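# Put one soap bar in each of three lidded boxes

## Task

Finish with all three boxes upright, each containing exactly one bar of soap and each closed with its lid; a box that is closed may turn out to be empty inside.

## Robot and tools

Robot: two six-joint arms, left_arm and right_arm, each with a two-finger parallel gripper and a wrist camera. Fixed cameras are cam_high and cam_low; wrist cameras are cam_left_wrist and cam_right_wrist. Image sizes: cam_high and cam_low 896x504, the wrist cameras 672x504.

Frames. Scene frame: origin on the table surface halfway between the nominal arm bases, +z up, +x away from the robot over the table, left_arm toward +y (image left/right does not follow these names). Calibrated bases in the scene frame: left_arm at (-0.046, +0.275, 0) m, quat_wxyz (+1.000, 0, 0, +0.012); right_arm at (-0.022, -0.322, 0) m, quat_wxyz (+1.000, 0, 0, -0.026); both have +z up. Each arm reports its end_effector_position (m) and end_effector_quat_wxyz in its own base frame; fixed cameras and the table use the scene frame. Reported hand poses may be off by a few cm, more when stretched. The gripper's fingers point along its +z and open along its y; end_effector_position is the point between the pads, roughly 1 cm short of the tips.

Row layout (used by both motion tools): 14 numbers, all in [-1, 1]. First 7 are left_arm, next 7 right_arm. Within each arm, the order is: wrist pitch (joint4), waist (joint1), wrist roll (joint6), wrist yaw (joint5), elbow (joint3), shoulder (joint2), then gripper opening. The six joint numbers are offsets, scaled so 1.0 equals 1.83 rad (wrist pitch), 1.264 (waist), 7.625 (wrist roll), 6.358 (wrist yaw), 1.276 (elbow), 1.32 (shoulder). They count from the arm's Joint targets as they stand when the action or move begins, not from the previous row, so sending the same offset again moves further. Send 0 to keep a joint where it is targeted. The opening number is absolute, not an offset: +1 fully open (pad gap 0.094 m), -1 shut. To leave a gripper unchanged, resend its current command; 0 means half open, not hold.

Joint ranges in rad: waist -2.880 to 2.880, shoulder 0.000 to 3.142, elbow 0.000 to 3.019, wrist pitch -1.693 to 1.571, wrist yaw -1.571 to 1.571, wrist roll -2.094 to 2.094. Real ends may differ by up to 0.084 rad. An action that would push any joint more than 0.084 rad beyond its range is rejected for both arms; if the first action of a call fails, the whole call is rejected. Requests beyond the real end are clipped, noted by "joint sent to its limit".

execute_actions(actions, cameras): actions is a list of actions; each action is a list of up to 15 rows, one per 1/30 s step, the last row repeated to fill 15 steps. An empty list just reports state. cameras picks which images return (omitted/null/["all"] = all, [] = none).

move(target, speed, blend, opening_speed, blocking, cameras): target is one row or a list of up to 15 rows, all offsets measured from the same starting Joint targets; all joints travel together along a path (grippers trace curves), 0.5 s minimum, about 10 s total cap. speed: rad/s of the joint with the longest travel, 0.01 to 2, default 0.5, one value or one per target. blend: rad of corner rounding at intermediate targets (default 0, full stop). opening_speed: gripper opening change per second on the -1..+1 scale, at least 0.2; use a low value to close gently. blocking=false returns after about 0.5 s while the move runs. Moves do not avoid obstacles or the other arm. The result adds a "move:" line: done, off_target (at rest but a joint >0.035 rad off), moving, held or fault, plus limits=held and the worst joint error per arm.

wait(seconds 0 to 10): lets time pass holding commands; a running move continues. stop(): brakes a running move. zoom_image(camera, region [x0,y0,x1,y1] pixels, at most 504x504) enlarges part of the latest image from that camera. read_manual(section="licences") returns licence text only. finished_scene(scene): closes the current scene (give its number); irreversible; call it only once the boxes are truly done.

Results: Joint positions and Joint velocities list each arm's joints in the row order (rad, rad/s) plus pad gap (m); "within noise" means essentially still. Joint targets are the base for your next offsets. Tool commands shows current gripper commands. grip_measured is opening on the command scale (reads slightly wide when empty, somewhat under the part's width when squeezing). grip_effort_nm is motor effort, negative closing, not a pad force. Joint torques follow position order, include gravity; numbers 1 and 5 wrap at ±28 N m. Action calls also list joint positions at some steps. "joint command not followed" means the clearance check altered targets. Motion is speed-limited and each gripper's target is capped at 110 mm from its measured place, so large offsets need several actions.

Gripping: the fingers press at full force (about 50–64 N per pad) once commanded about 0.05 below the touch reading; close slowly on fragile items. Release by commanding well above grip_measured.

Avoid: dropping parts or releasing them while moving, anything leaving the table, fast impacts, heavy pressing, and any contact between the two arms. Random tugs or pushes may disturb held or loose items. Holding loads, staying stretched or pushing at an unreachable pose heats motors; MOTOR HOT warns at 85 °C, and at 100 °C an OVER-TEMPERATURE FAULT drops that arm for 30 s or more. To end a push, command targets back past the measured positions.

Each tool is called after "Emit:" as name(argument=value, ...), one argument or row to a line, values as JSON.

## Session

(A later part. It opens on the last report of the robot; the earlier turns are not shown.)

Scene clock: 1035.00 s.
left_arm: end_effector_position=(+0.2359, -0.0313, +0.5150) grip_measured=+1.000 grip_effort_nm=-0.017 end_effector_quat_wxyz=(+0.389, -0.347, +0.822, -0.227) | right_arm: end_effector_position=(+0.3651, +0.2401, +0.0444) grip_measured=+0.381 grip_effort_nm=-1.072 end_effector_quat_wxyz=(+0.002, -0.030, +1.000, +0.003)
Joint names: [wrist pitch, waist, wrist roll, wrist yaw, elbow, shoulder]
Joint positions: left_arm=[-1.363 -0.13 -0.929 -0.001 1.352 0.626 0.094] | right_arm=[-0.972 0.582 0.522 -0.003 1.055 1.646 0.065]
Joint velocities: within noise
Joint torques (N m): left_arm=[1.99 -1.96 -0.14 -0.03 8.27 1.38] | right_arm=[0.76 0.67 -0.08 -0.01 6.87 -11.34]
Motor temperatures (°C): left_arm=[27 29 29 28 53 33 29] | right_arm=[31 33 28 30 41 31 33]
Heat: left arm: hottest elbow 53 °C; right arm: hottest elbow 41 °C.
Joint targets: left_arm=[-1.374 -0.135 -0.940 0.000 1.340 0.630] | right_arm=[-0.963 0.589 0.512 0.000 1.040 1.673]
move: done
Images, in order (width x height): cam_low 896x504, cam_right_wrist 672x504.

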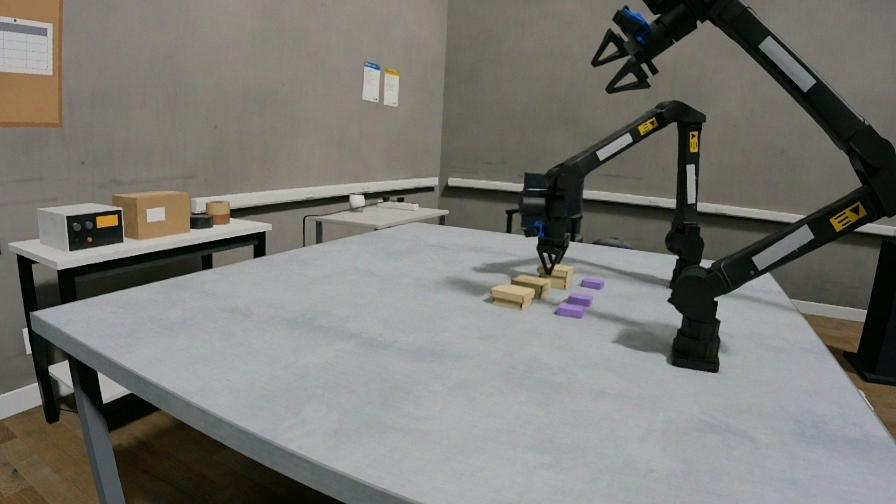

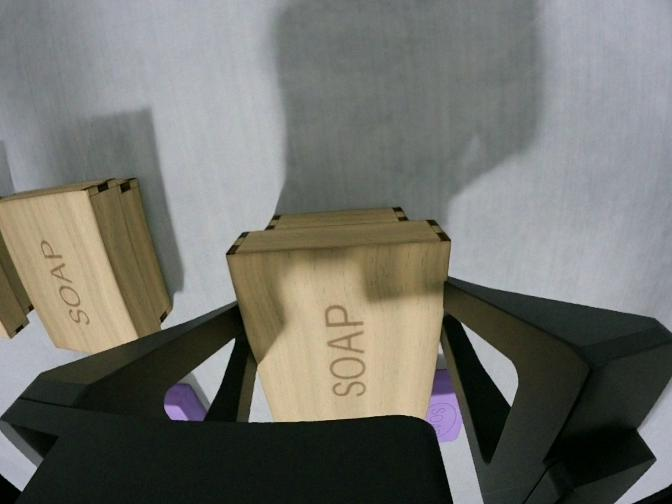

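Emit:
move(
  target=[
    [0,0,0,0,0,0,1,-0.0093,0,0,0,0.0588,-0.0174,0.25],
    [0,0,0,0,0,0,1,-0.0814,0.0127,0,0,0.1082,-0.0727,0.25],
    [0,0,0,0,0,0,1,-0.0571,-0.0127,0,0,0.0403,-0.0412,0.25],
    [0,0,0,0,0,0,1,-0.0205,-0.0127,0,0,0.0148,-0.0149,0.25],
    [0,0,0,0,0,0,1,0.0104,-0.0127,0,0,-0.0042,0.0095,0.25],
    [0,0,0,0,0,0,1,0.0197,-0.0127,0,0,-0.0102,0.0163,0.25],
  ],
  speed=0.1,
  blend=0.012,
  cameras=["cam_low","cam_right_wrist"],
)

Emit:
zoom_image(
  camera="cam_right_wrist",
  region=[220, 130, 470, 270],
)

Emit:
zoom_image(
  camera="cam_low",
  region=[535, 255, 580, 295],
)

Scene clock: 1091.87 s.
left_arm: end_effector_position=(+0.2359, -0.0313, +0.5150) grip_measured=+1.000 grip_effort_nm=-0.012 end_effector_quat_wxyz=(+0.389, -0.347, +0.822, -0.227) | right_arm: end_effector_position=(+0.3664, +0.2400, +0.0418) grip_measured=+0.381 grip_effort_nm=-1.077 end_effector_quat_wxyz=(+0.005, -0.031, +1.000, +0.005)
Joint names: [wrist pitch, waist, wrist roll, wrist yaw, elbow, shoulder]
Joint positions: left_arm=[-1.363 -0.13 -0.929 -0.001 1.352 0.626 0.094] | right_arm=[-0.959 0.58 0.519 -0.003 1.051 1.649 0.065]
Joint velocities: within noise
Joint torques (N m): left_arm=[1.98 -1.96 -0.14 -0.04 8.28 1.32] | right_arm=[1.66 -0.62 -0.04 -0.03 6.15 -9.88]
Motor temperatures (°C): left_arm=[27 29 29 28 50 32 29] | right_arm=[31 33 28 30 42 32 33]
Heat: left arm: hottest elbow 50 °C; right arm: hottest elbow 42 °C.
Joint targets: left_arm=[-1.374 -0.135 -0.940 0.000 1.340 0.630] | right_arm=[-0.926 0.573 0.512 -0.001 1.027 1.694]
move: off_target (right_arm); blend cut to 0.0085 rad at target 5; right_arm: the shoulder is farthest, 0.046 rad from its target
Images, in order (width x height): cam_low 896x504, cam_right_wrist 672x504.

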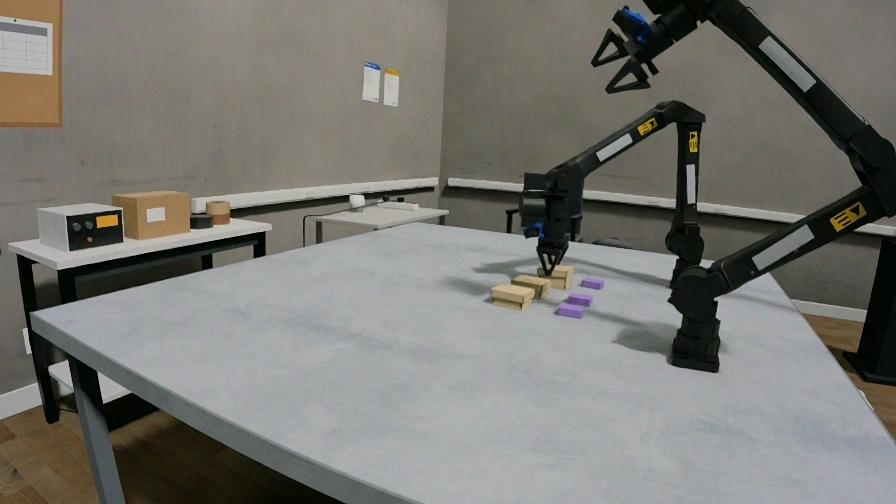

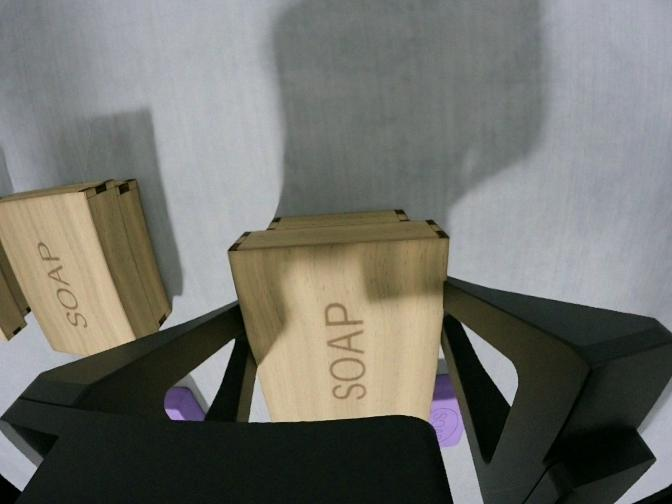

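Scaled by 2.016 from the camera's 672x504 image, which has a finer 960x720 frame.

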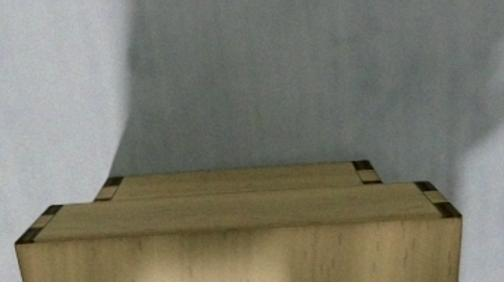

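Scaled by 11.200 from the camera's 896x504 image, which has a finer 1280x720 frame.

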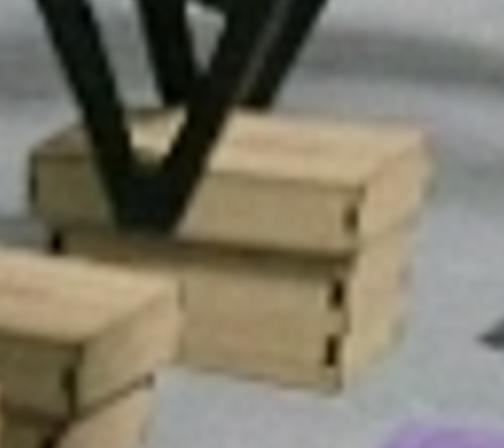

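Emit:
move(
  target=[0,0,0,0,0,0,1,-0.034,0,0,0,-0.006,0.006,0.25],
  speed=0.06,
  cameras=["cam_low"],
)

Emit:
zoom_image(
  camera="cam_low",
  region=[535, 255, 580, 295],
)

Scene clock: 1107.53 s.
left_arm: end_effector_position=(+0.2359, -0.0313, +0.5150) grip_measured=+1.000 grip_effort_nm=-0.022 end_effector_quat_wxyz=(+0.389, -0.347, +0.822, -0.227) | right_arm: end_effector_position=(+0.3614, +0.2388, +0.0404) grip_measured=+0.381 grip_effort_nm=-1.082 end_effector_quat_wxyz=(-0.007, -0.031, +1.000, +0.004)
Joint names: [wrist pitch, waist, wrist roll, wrist yaw, elbow, shoulder]
Joint positions: left_arm=[-1.363 -0.13 -0.929 -0.001 1.352 0.626 0.094] | right_arm=[-0.977 0.58 0.519 -0.013 1.05 1.652 0.065]
Joint velocities: within noise
Joint torques (N m): left_arm=[1.99 -1.96 -0.14 -0.03 8.29 1.38] | right_arm=[-0.06 -0.56 -0.05 0.44 5.46 -9.47]
Motor temperatures (°C): left_arm=[27 29 29 28 49 32 29] | right_arm=[31 33 28 30 42 32 33]
Heat: left arm: hottest elbow 49 °C; right arm: hottest elbow 42 °C.
Joint targets: left_arm=[-1.374 -0.135 -0.940 0.000 1.340 0.630] | right_arm=[-0.989 0.573 0.512 -0.001 1.019 1.702]
move: off_target (right_arm); right_arm: the shoulder is farthest, 0.050 rad from its target
Images, in order (width x height): cam_low 896x504.

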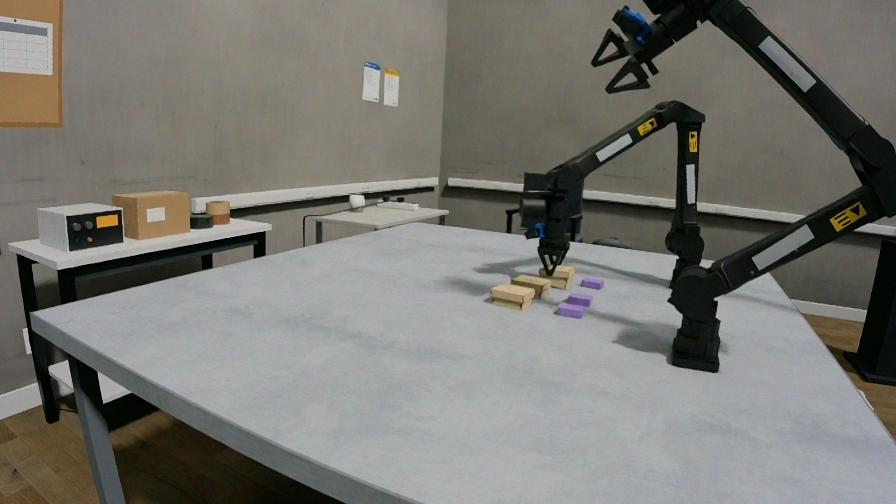

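Scaled by 11.200 from the camera's 896x504 image, which has a finer 1280x720 frame.

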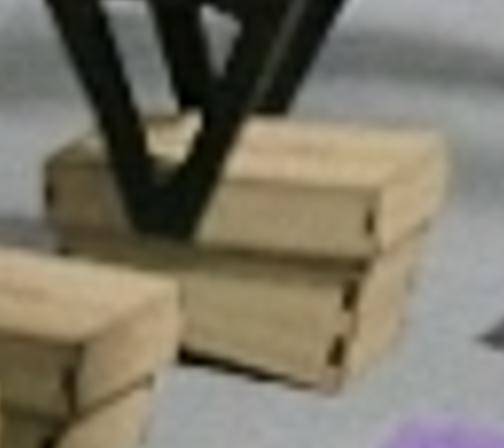

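Emit:
move(
  target=[0,0,0,0,0,0,1,0.026,0,0,0,0.008,-0.009,0.25],
  speed=0.06,
  cameras=["cam_low"],
)

Emit:
zoom_image(
  camera="cam_low",
  region=[535, 255, 580, 295],
)

Scene clock: 1124.37 s.
left_arm: end_effector_position=(+0.2359, -0.0313, +0.5150) grip_measured=+1.000 grip_effort_nm=-0.022 end_effector_quat_wxyz=(+0.389, -0.347, +0.822, -0.227) | right_arm: end_effector_position=(+0.3654, +0.2403, +0.0404) grip_measured=+0.380 grip_effort_nm=-1.082 end_effector_quat_wxyz=(+0.002, -0.031, +1.000, +0.006)
Joint names: [wrist pitch, waist, wrist roll, wrist yaw, elbow, shoulder]
Joint positions: left_arm=[-1.363 -0.13 -0.929 -0.001 1.352 0.626 0.094] | right_arm=[-0.96 0.58 0.519 -0.008 1.05 1.652 0.065]
Joint velocities: within noise
Joint torques (N m): left_arm=[1.98 -1.96 -0.14 -0.03 8.28 1.38] | right_arm=[1.1 -0.5 -0.05 0.19 6.34 -10.4]
Motor temperatures (°C): left_arm=[27 29 29 28 49 32 29] | right_arm=[31 33 28 30 41 32 33]
Heat: left arm: hottest elbow 49 °C; right arm: hottest elbow 41 °C.
Joint targets: left_arm=[-1.374 -0.135 -0.940 0.000 1.340 0.630] | right_arm=[-0.941 0.573 0.512 0.000 1.029 1.690]
move: off_target (right_arm); right_arm: the shoulder is farthest, 0.038 rad from its target
Images, in order (width x height): cam_low 896x504.

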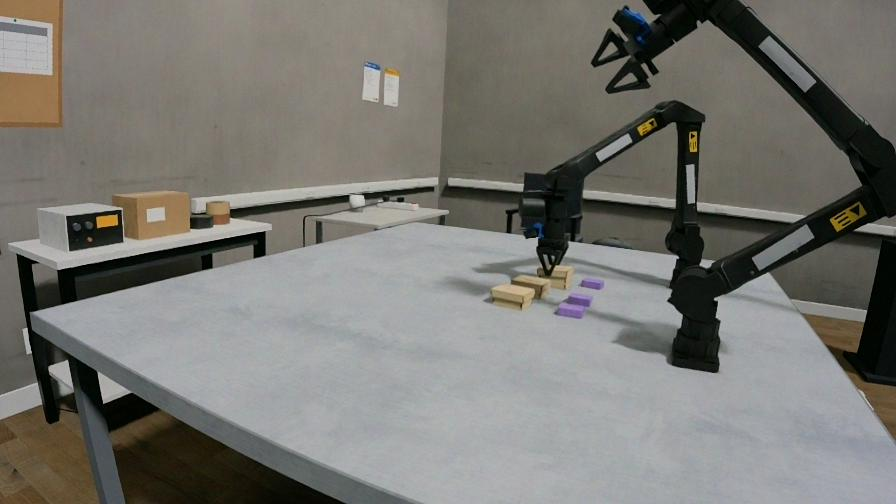

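Scaled by 11.200 from the camera's 896x504 image, which has a finer 1280x720 frame.

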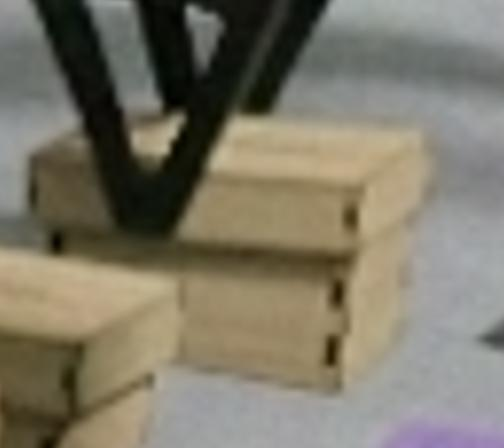

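Emit:
move(
  target=[
    [0,0,0,0,0,0,1,-0.008,0,0,0,0.012,-0.0165,0.25],
    [0,0,0,0,0,0,1,-0.008,0,0,0,0.012,-0.0165,0.7],
  ],
  opening_speed=0.2,
  cameras=["cam_low","cam_right_wrist"],
)

Emit:
zoom_image(
  camera="cam_low",
  region=[535, 255, 580, 295],
)

Scene clock: 1136.27 s.
left_arm: end_effector_position=(+0.2359, -0.0313, +0.5150) grip_measured=+1.000 grip_effort_nm=-0.012 end_effector_quat_wxyz=(+0.389, -0.347, +0.822, -0.227) | right_arm: end_effector_position=(+0.3661, +0.2396, +0.0409) grip_measured=+0.698 grip_effort_nm=0.037 end_effector_quat_wxyz=(+0.004, -0.031, +1.000, +0.004)
Joint names: [wrist pitch, waist, wrist roll, wrist yaw, elbow, shoulder]
Joint positions: left_arm=[-1.363 -0.13 -0.929 -0.001 1.352 0.626 0.094] | right_arm=[-0.96 0.58 0.519 -0.002 1.05 1.651 0.08]
Joint velocities: within noise
Joint torques (N m): left_arm=[1.98 -2.02 -0.14 -0.04 8.29 1.38] | right_arm=[0.55 -0.5 -0.05 -0.05 7.64 -12.04]
Motor temperatures (°C): left_arm=[27 29 29 28 49 32 29] | right_arm=[31 33 28 30 41 32 33]
Heat: left arm: hottest elbow 49 °C; right arm: hottest elbow 41 °C.
Joint targets: left_arm=[-1.374 -0.135 -0.940 0.000 1.340 0.630] | right_arm=[-0.956 0.573 0.512 -0.001 1.045 1.668]
move: done
Images, in order (width x height): cam_low 896x504, cam_right_wrist 672x504.

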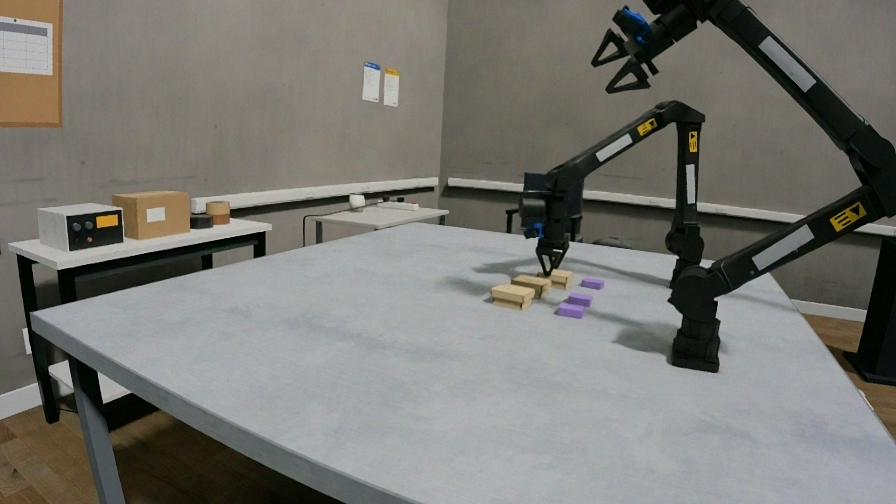

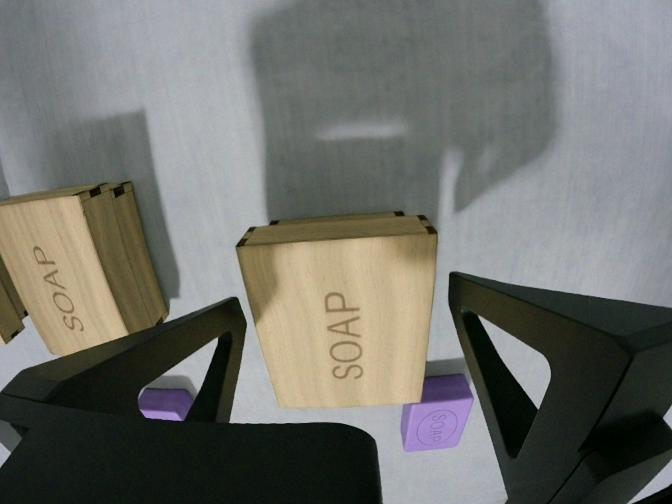

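Scaled by 11.200 from the camera's 896x504 image, which has a finer 1280x720 frame.

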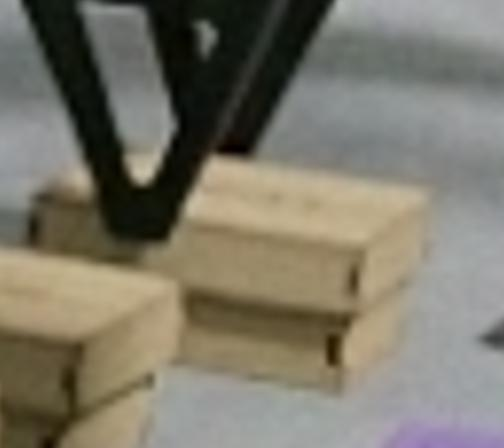

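Emit:
move(
  target=[
    [0,0,0,0,0,0,1,-0.0842,0,0,0,0.098,-0.0689,0.7],
    [0,0,0,0,0,0,1,-0.195,0.1519,0.0253,0,0.353,0.0576,0.9],
  ],
  speed=[0.12,0.4],
  blend=0.03,
  cameras=["cam_low","cam_right_wrist"],
)

Emit:
zoom_image(
  camera="cam_low",
  region=[480, 250, 580, 330],
)

Scene clock: 1158.53 s.
left_arm: end_effector_position=(+0.2359, -0.0313, +0.5150) grip_measured=+1.000 grip_effort_nm=-0.017 end_effector_quat_wxyz=(+0.389, -0.347, +0.822, -0.227) | right_arm: end_effector_position=(+0.3672, +0.3512, +0.1437) grip_measured=+0.898 grip_effort_nm=0.032 end_effector_quat_wxyz=(-0.006, -0.035, +0.999, -0.004)
Joint names: [wrist pitch, waist, wrist roll, wrist yaw, elbow, shoulder]
Joint positions: left_arm=[-1.363 -0.13 -0.929 -0.001 1.352 0.626 0.094] | right_arm=[-1.305 0.764 0.694 -0.001 1.438 1.718 0.089]
Joint velocities: within noise
Joint torques (N m): left_arm=[1.98 -1.96 -0.14 -0.03 8.27 1.32] | right_arm=[0.06 0.21 0.12 -0.08 14.19 -13.74]
Motor temperatures (°C): left_arm=[27 29 29 28 48 32 29] | right_arm=[31 33 28 30 43 32 32]
Heat: left arm: hottest elbow 48 °C; right arm: hottest elbow 43 °C.
Joint targets: left_arm=[-1.374 -0.135 -0.940 0.000 1.340 0.630] | right_arm=[-1.313 0.765 0.705 -0.001 1.495 1.744]
move: off_target (right_arm); target 2's new numbers were sent with right_arm's elbow 0.057 rad from that target; right_arm: the elbow is farthest, 0.057 rad from its target
Images, in order (width x height): cam_low 896x504, cam_right_wrist 672x504.

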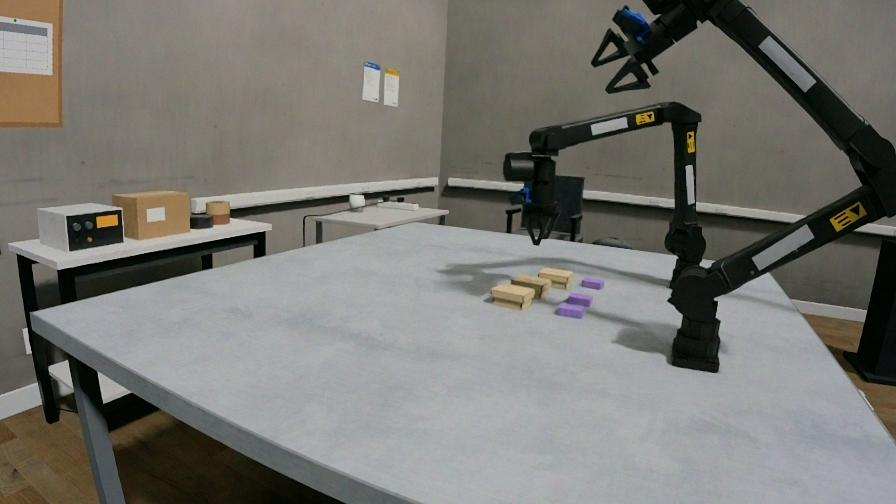

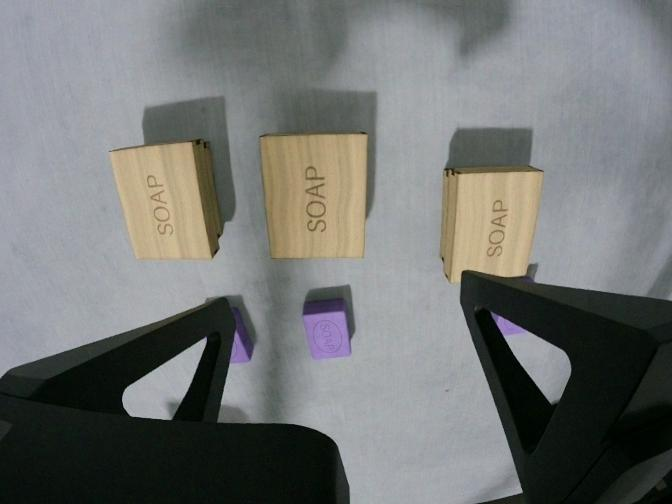

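Scaled by 5.040 from the camera's 896x504 image, which has a finer 1280x720 frame.

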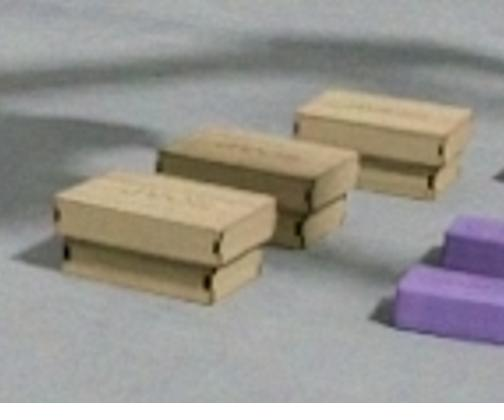

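Emit:
move(
  target=[0,0,0,0,0,0,1,0.0863,-0.0119,0,0,-0.0792,0.0678,1],
  speed=0.15,
  cameras=["cam_low","cam_right_wrist"],
)

Emit:
zoom_image(
  camera="cam_low",
  region=[480, 230, 580, 310],
)

Scene clock: 1214.33 s.
left_arm: end_effector_position=(+0.2359, -0.0313, +0.5150) grip_measured=+1.000 grip_effort_nm=-0.017 end_effector_quat_wxyz=(+0.389, -0.347, +0.822, -0.227) | right_arm: end_effector_position=(+0.3851, +0.3636, +0.0857) grip_measured=+0.998 grip_effort_nm=0.032 end_effector_quat_wxyz=(+0.000, -0.032, +0.999, +0.001)
Joint names: [wrist pitch, waist, wrist roll, wrist yaw, elbow, shoulder]
Joint positions: left_arm=[-1.363 -0.13 -0.929 -0.001 1.352 0.626 0.094] | right_arm=[-1.164 0.757 0.694 -0.001 1.406 1.812 0.094]
Joint velocities: within noise
Joint torques (N m): left_arm=[1.98 -1.96 -0.14 -0.04 8.27 1.38] | right_arm=[0.61 -0.62 0.12 -0.08 7.98 -15.33]
Motor temperatures (°C): left_arm=[27 29 29 28 48 32 29] | right_arm=[30 33 28 30 54 33 31]
Heat: left arm: hottest elbow 48 °C; right arm: hottest elbow 54 °C.
Joint targets: left_arm=[-1.374 -0.135 -0.940 0.000 1.340 0.630] | right_arm=[-1.155 0.750 0.705 -0.001 1.394 1.834]
move: done
Images, in order (width x height): cam_low 896x504, cam_right_wrist 672x504.

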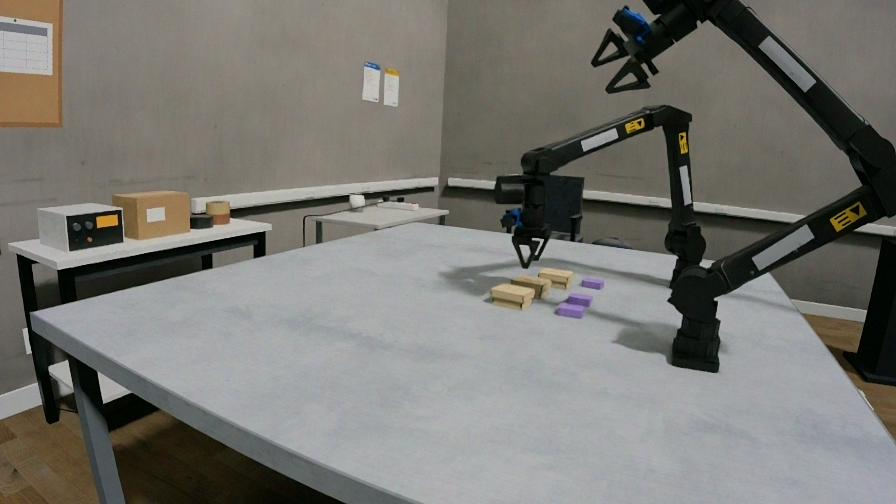

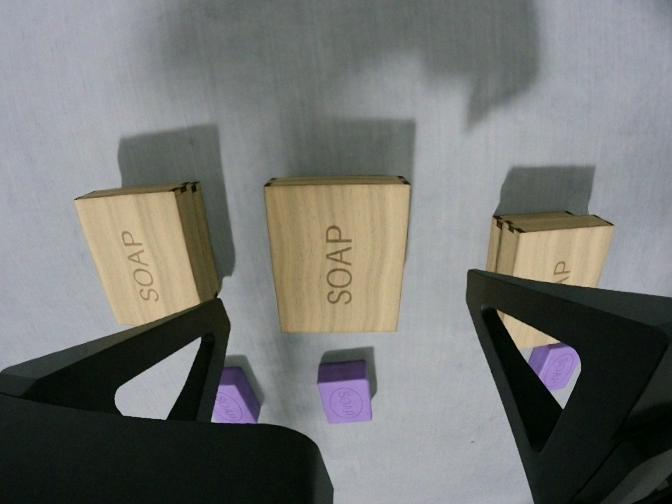

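Scaled by 5.040 from the camera's 896x504 image, which has a finer 1280x720 frame.

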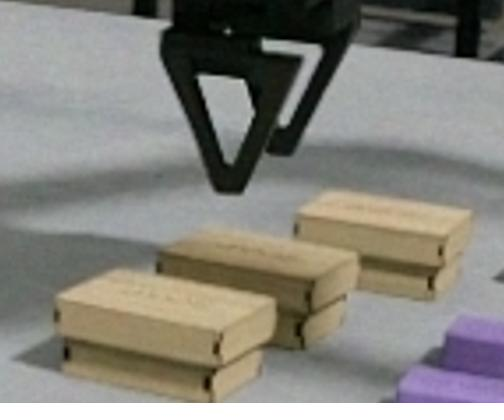

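Emit:
move(
  target=[
    [0,0,0,0,0,0,1,0.0346,0,0.0067,0,-0.0265,0.0223,1],
    [0,0,0,0,0,0,1,0.0692,0,0.0067,0,-0.0496,0.0477,1],
  ],
  speed=0.1,
  blend=0.02,
  cameras=["cam_low","cam_right_wrist"],
)

Emit:
zoom_image(
  camera="cam_low",
  region=[480, 230, 580, 310],
)

Scene clock: 1246.33 s.
left_arm: end_effector_position=(+0.2359, -0.0313, +0.5150) grip_measured=+1.000 grip_effort_nm=-0.017 end_effector_quat_wxyz=(+0.389, -0.347, +0.822, -0.227) | right_arm: end_effector_position=(+0.3857, +0.3642, +0.0344) grip_measured=+0.998 grip_effort_nm=0.046 end_effector_quat_wxyz=(+0.002, -0.006, +1.000, +0.003)
Joint names: [wrist pitch, waist, wrist roll, wrist yaw, elbow, shoulder]
Joint positions: left_arm=[-1.363 -0.13 -0.929 -0.001 1.352 0.626 0.094] | right_arm=[-1.037 0.757 0.745 -0.001 1.344 1.871 0.094]
Joint velocities: within noise
Joint torques (N m): left_arm=[1.99 -1.96 -0.14 -0.04 8.27 1.32] | right_arm=[0.66 -0.62 0.12 -0.08 7.34 -15.03]
Motor temperatures (°C): left_arm=[27 29 29 28 47 32 29] | right_arm=[30 33 28 30 46 34 31]
Heat: left arm: hottest elbow 47 °C; right arm: hottest elbow 46 °C.
Joint targets: left_arm=[-1.374 -0.135 -0.940 0.000 1.340 0.630] | right_arm=[-1.028 0.750 0.756 -0.001 1.331 1.897]
move: done
Images, in order (width x height): cam_low 896x504, cam_right_wrist 672x504.

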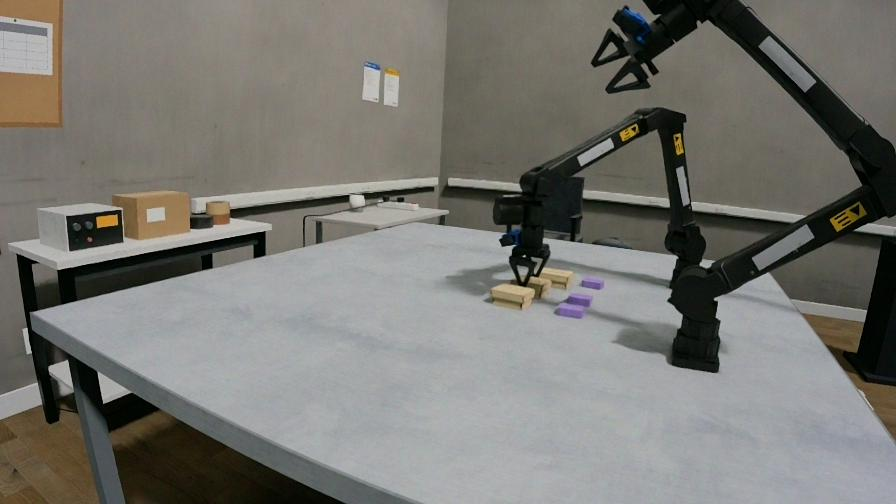

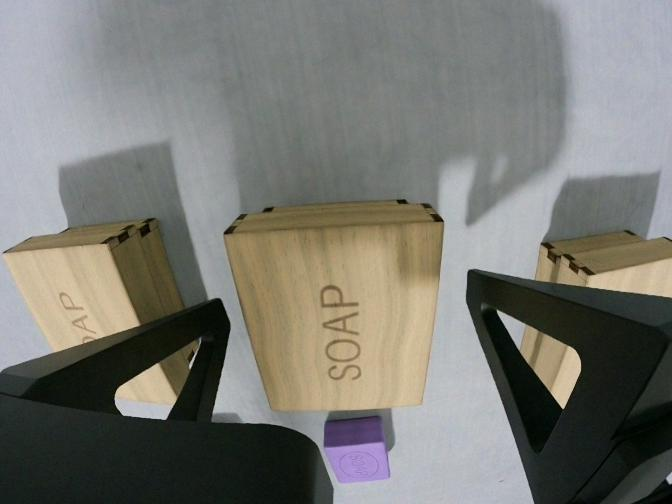

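Scaled by 5.040 from the camera's 896x504 image, which has a finer 1280x720 frame.

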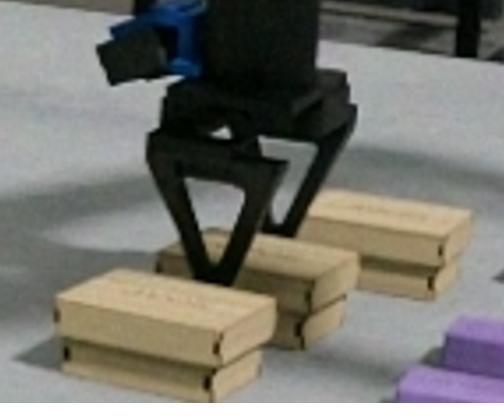

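Emit:
move(
  target=[
    [0,0,0,0,0,0,1,0,0.0158,0,0,0,0,1],
    [0,0,0,0,0,0,1,0,0.0158,0,0,0,0,0.25],
  ],
  speed=0.1,
  opening_speed=0.3,
  cameras=["cam_right_wrist"],
)

Scene clock: 1268.97 s.
left_arm: end_effector_position=(+0.2359, -0.0313, +0.5150) grip_measured=+1.000 grip_effort_nm=-0.022 end_effector_quat_wxyz=(+0.389, -0.347, +0.822, -0.227) | right_arm: end_effector_position=(+0.3841, +0.3660, +0.0344) grip_measured=+0.371 grip_effort_nm=-1.067 end_effector_quat_wxyz=(+0.002, -0.008, +1.000, +0.003)
Joint names: [wrist pitch, waist, wrist roll, wrist yaw, elbow, shoulder]
Joint positions: left_arm=[-1.363 -0.13 -0.929 -0.001 1.352 0.626 0.094] | right_arm=[-1.037 0.762 0.745 -0.001 1.344 1.871 0.064]
Joint velocities: within noise
Joint torques (N m): left_arm=[1.98 -1.96 -0.14 -0.04 8.29 1.32] | right_arm=[0.7 0.79 0.11 -0.08 7.35 -15.09]
Motor temperatures (°C): left_arm=[27 29 29 28 47 32 29] | right_arm=[30 33 28 30 44 33 31]
Heat: left arm: hottest elbow 47 °C; right arm: hottest elbow 44 °C.
Joint targets: left_arm=[-1.374 -0.135 -0.940 0.000 1.340 0.630] | right_arm=[-1.028 0.770 0.756 -0.001 1.331 1.896]
move: done
Images, in order (width x height): cam_right_wrist 672x504.

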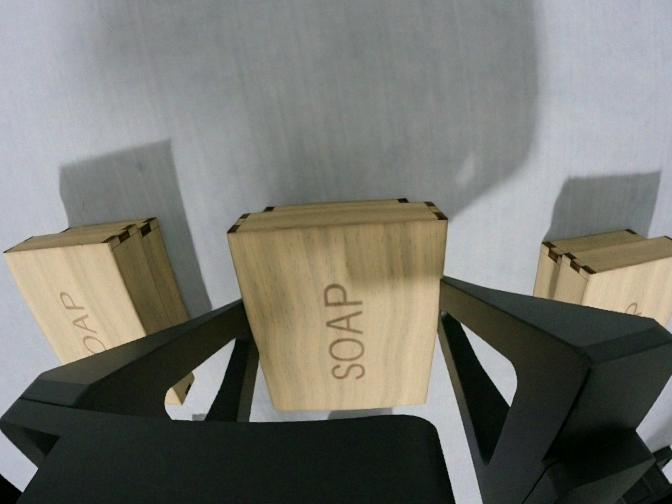

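Emit:
move(
  target=[
    [0,0,0,0,0,0,1,-0.0093,0,0,0,0.0509,-0.0159,0.25],
    [0,0,0,0,0,0,1,-0.1251,0,0,0,0.1395,-0.0932,0.25],
  ],
  speed=0.12,
  blend=0.01,
)

Emit:
zoom_image(
  camera="cam_low",
  region=[480, 230, 580, 310],
)

Scene clock: 1281.17 s.
left_arm: end_effector_position=(+0.2359, -0.0313, +0.5150) grip_measured=+1.000 grip_effort_nm=-0.022 end_effector_quat_wxyz=(+0.389, -0.347, +0.822, -0.227) | right_arm: end_effector_position=(+0.3812, +0.3636, +0.1150) grip_measured=+0.371 grip_effort_nm=-1.077 end_effector_quat_wxyz=(-0.005, -0.008, +1.000, -0.004)
Joint names: [wrist pitch, waist, wrist roll, wrist yaw, elbow, shoulder]
Joint positions: left_arm=[-1.363 -0.13 -0.929 -0.001 1.352 0.626 0.094] | right_arm=[-1.249 0.762 0.745 -0.001 1.452 1.786 0.064]
Joint velocities: within noise
Joint torques (N m): left_arm=[1.98 -1.96 -0.14 -0.03 8.28 1.32] | right_arm=[0.03 0.79 0.11 -0.08 14 -17.44]
Motor temperatures (°C): left_arm=[27 29 29 28 47 32 29] | right_arm=[30 33 28 30 44 33 31]
Heat: left arm: hottest elbow 47 °C; right arm: hottest elbow 44 °C.
Joint targets: left_arm=[-1.374 -0.135 -0.940 0.000 1.340 0.630] | right_arm=[-1.257 0.770 0.756 -0.001 1.509 1.774]
move: off_target (right_arm); right_arm: the elbow is farthest, 0.057 rad from its target

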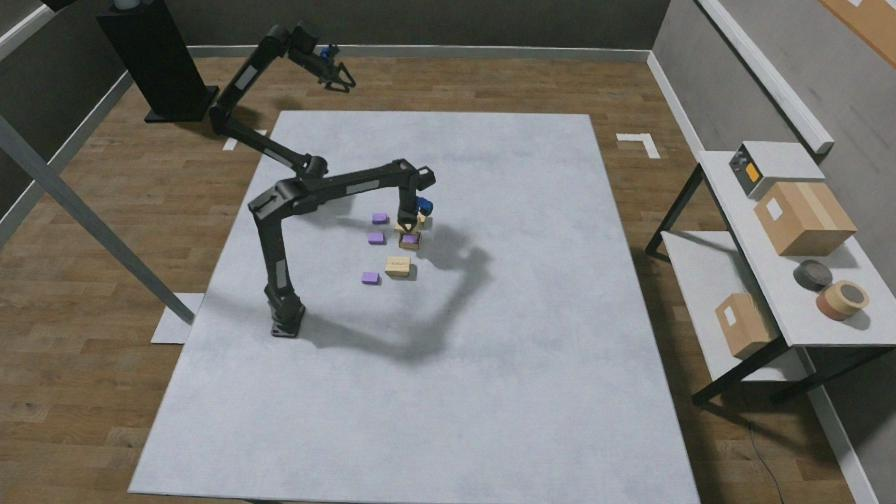

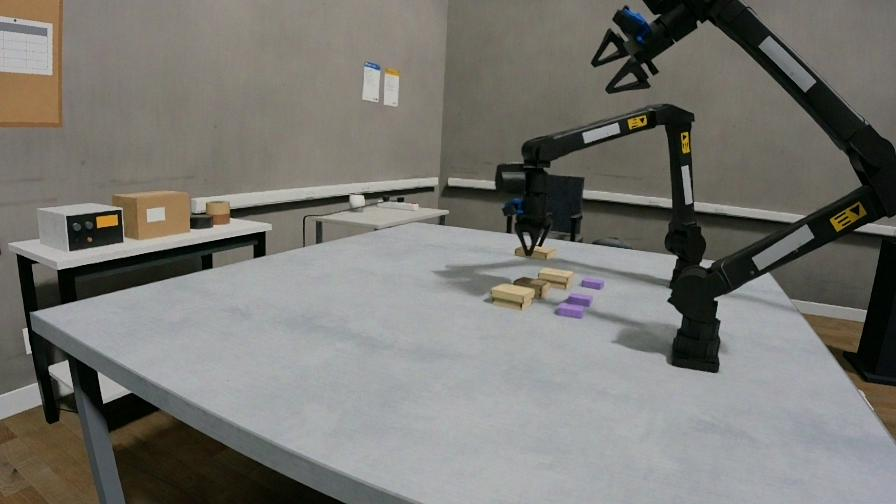

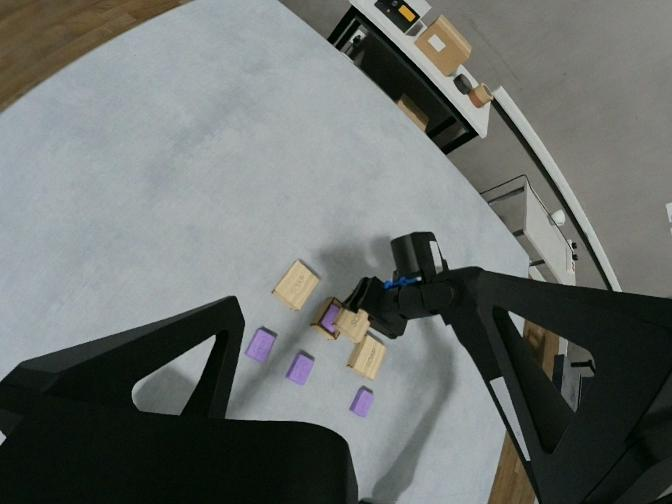

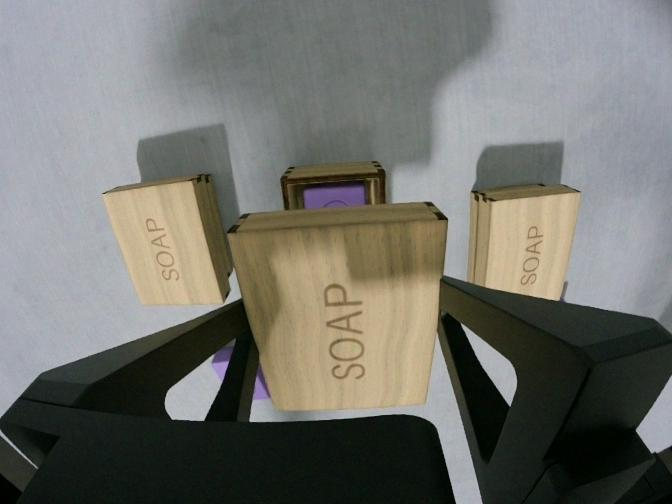

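Scaled by 5.040 from the camera's 896x504 image, which has a finer 1280x720 frame.

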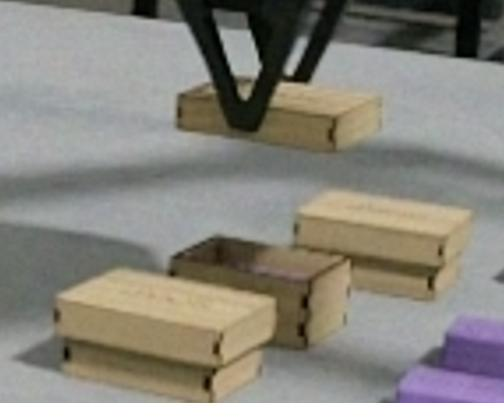

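Emit:
move(
  target=[
    [0,0,0,0,0,0,1,0.0557,0,0,0,-0.0901,0.0455,0.25],
    [0,0,0,0,0,0,1,0.0904,0,0,0,-0.1166,0.0677,0.25],
    [0,0,0,0,0,0,1,0.1249,0,0,0,-0.1398,0.0932,0.25],
  ],
  speed=0.1,
  blend=0.012,
  cameras=["cam_low","cam_right_wrist"],
)

Emit:
zoom_image(
  camera="cam_low",
  region=[480, 250, 580, 330],
)

Scene clock: 1300.53 s.
left_arm: end_effector_position=(+0.2359, -0.0313, +0.5150) grip_measured=+1.000 grip_effort_nm=-0.017 end_effector_quat_wxyz=(+0.389, -0.347, +0.822, -0.227) | right_arm: end_effector_position=(+0.3837, +0.3659, +0.0343) grip_measured=+0.371 grip_effort_nm=-1.072 end_effector_quat_wxyz=(+0.002, -0.008, +1.000, +0.003)
Joint names: [wrist pitch, waist, wrist roll, wrist yaw, elbow, shoulder]
Joint positions: left_arm=[-1.363 -0.13 -0.929 -0.001 1.352 0.626 0.094] | right_arm=[-1.038 0.762 0.745 -0.001 1.344 1.871 0.064]
Joint velocities: within noise
Joint torques (N m): left_arm=[1.98 -1.96 -0.14 -0.04 8.28 1.32] | right_arm=[0.8 0.79 0.12 -0.08 7.32 -15.38]
Motor temperatures (°C): left_arm=[27 29 29 28 47 32 29] | right_arm=[30 33 28 30 46 34 32]
Heat: left arm: hottest elbow 47 °C; right arm: hottest elbow 46 °C.
Joint targets: left_arm=[-1.374 -0.135 -0.940 0.000 1.340 0.630] | right_arm=[-1.029 0.770 0.756 -0.001 1.330 1.897]
move: done
Images, in order (width x height): cam_low 896x504, cam_right_wrist 672x504.

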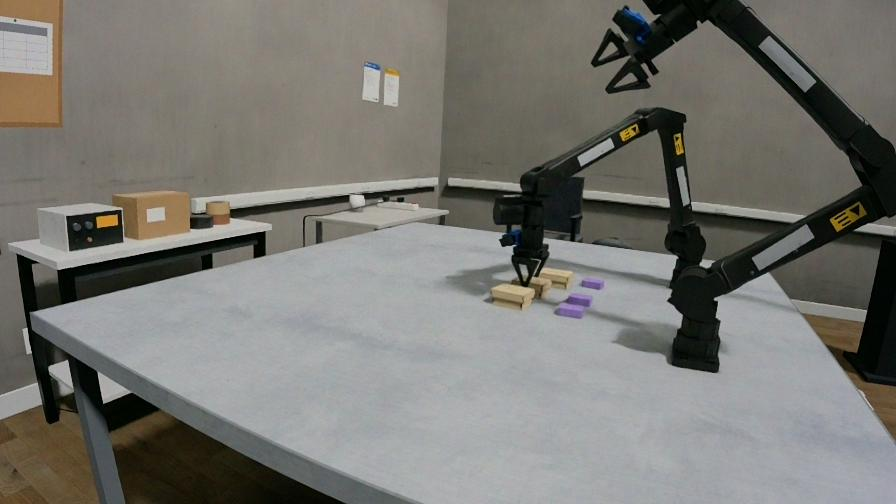

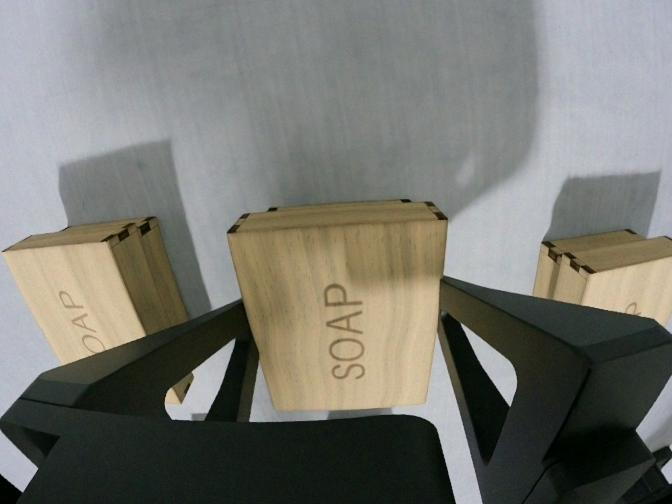

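Scaled by 5.040 from the camera's 896x504 image, which has a finer 1280x720 frame.

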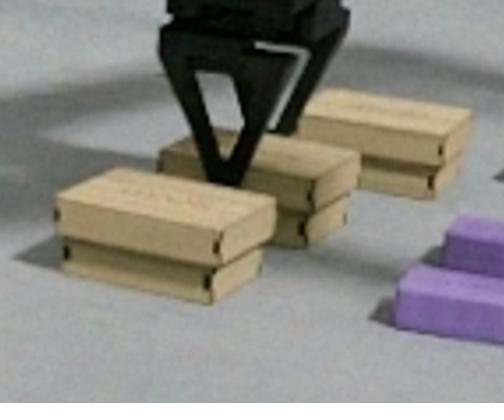

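Emit:
move(
  target=[
    [0,0,0,0,0,0,1,0,0,0,0,0,0,0.7],
    [0,0,0,0,0,0,1,-0.0087,0,0,0,0.0517,-0.0167,0.7],
    [0,0,0,0,0,0,1,-0.0934,0,0,0,0.1176,-0.0735,0.7],
    [0,0,0,0,0,0,1,-0.177,0.0918,0.0136,0,0.3683,0.0765,0.7],
  ],
  speed=[0.1,0.1,0.15,0.4],
  blend=[0,0.01,0.03,0],
  opening_speed=0.4,
  cameras=["cam_low","cam_right_wrist"],
)

Emit:
zoom_image(
  camera="cam_low",
  region=[480, 250, 580, 330],
)

Scene clock: 1323.97 s.
left_arm: end_effector_position=(+0.2359, -0.0313, +0.5150) grip_measured=+1.000 grip_effort_nm=-0.017 end_effector_quat_wxyz=(+0.389, -0.347, +0.822, -0.227) | right_arm: end_effector_position=(+0.3825, +0.4660, +0.1200) grip_measured=+0.698 grip_effort_nm=0.037 end_effector_quat_wxyz=(-0.002, -0.018, +1.000, -0.001)
Joint names: [wrist pitch, waist, wrist roll, wrist yaw, elbow, shoulder]
Joint positions: left_arm=[-1.363 -0.13 -0.929 -0.001 1.352 0.626 0.094] | right_arm=[-1.345 0.884 0.848 -0.001 1.741 1.971 0.08]
Joint velocities: within noise
Joint torques (N m): left_arm=[1.99 -1.96 -0.14 -0.04 8.27 1.32] | right_arm=[0.09 0.26 0.1 -0.07 14.46 -17.61]
Motor temperatures (°C): left_arm=[27 29 29 28 47 32 29] | right_arm=[30 33 28 30 46 34 32]
Heat: left arm: hottest elbow 47 °C; right arm: hottest elbow 46 °C.
Joint targets: left_arm=[-1.374 -0.135 -0.940 0.000 1.340 0.630] | right_arm=[-1.352 0.886 0.860 -0.001 1.800 1.998]
move: off_target (right_arm); right_arm: the elbow is farthest, 0.059 rad from its target
Images, in order (width x height): cam_low 896x504, cam_right_wrist 672x504.

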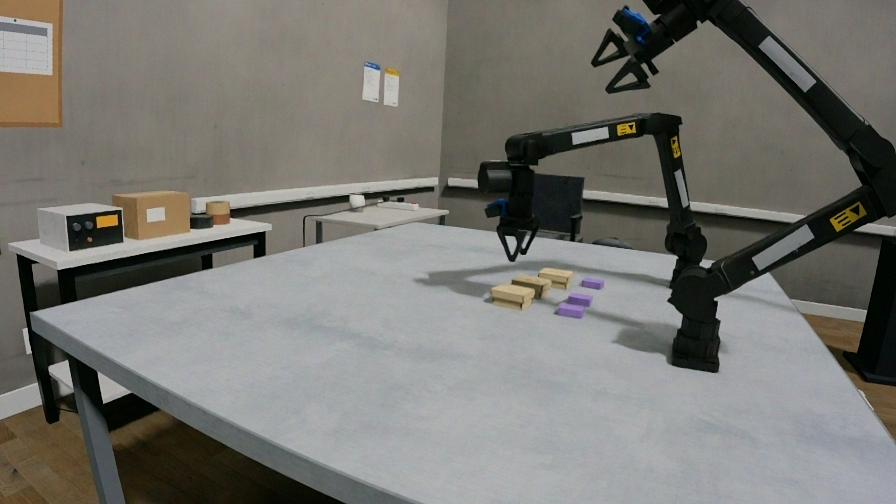

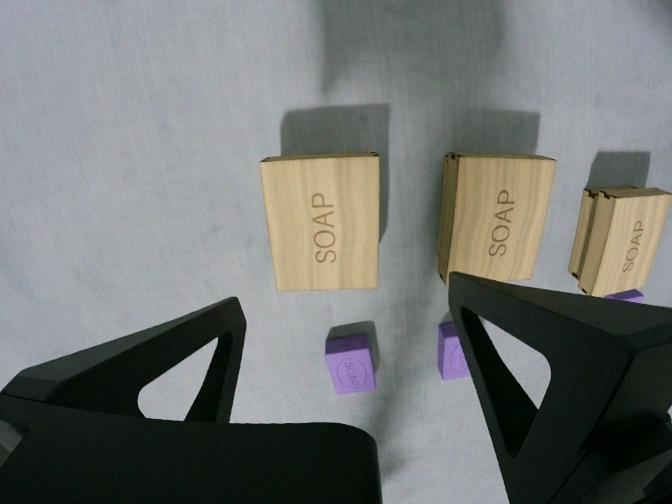

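Scaled by 5.040 from the camera's 896x504 image, which has a finer 1280x720 frame.

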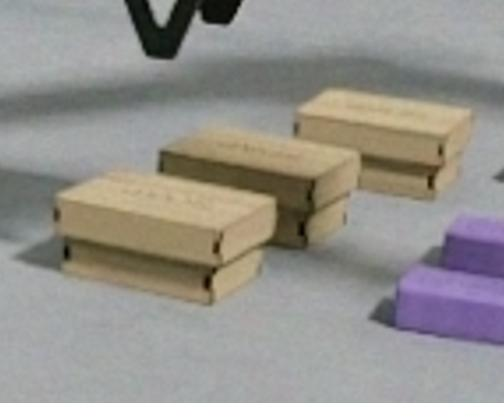

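Emit:
move(
  target=[
    [0,0,0,0,0,0,1,0.047,0,0,0,-0.0699,0.0315,0.9],
    [0,0,0,0,0,0,1,0.0796,0,0,0,-0.098,0.0495,0.9],
  ],
  speed=0.12,
  blend=0.02,
  cameras=["cam_right_wrist"],
)

Scene clock: 1344.00 s.
left_arm: end_effector_position=(+0.2359, -0.0313, +0.5150) grip_measured=+1.000 grip_effort_nm=-0.012 end_effector_quat_wxyz=(+0.389, -0.347, +0.822, -0.227) | right_arm: end_effector_position=(+0.3893, +0.4743, +0.0635) grip_measured=+0.898 grip_effort_nm=0.037 end_effector_quat_wxyz=(+0.002, -0.018, +1.000, +0.004)
Joint names: [wrist pitch, waist, wrist roll, wrist yaw, elbow, shoulder]
Joint positions: left_arm=[-1.363 -0.13 -0.929 -0.001 1.352 0.626 0.094] | right_arm=[-1.216 0.884 0.849 -0.001 1.689 2.035 0.089]
Joint velocities: within noise
Joint torques (N m): left_arm=[1.98 -1.96 -0.14 -0.04 8.28 1.32] | right_arm=[0.81 0.26 0.11 -0.07 8.05 -18.02]
Motor temperatures (°C): left_arm=[27 29 29 28 47 32 29] | right_arm=[30 32 28 30 51 36 31]
Heat: left arm: hottest elbow 47 °C; right arm: hottest elbow 51 °C.
Joint targets: left_arm=[-1.374 -0.135 -0.940 0.000 1.340 0.630] | right_arm=[-1.207 0.886 0.860 -0.001 1.675 2.063]
move: done
Images, in order (width x height): cam_right_wrist 672x504.

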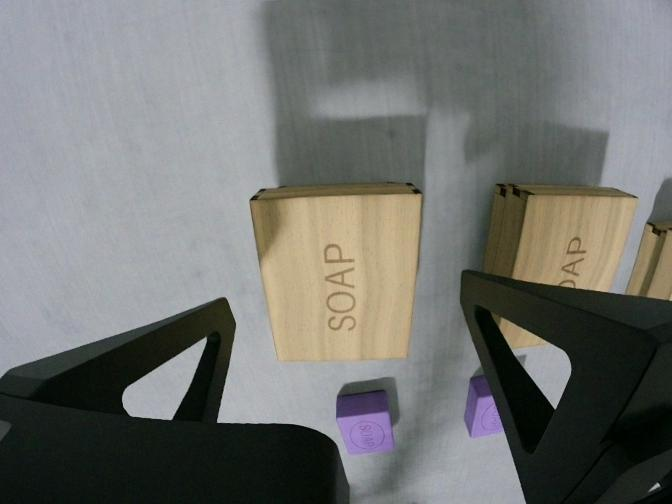

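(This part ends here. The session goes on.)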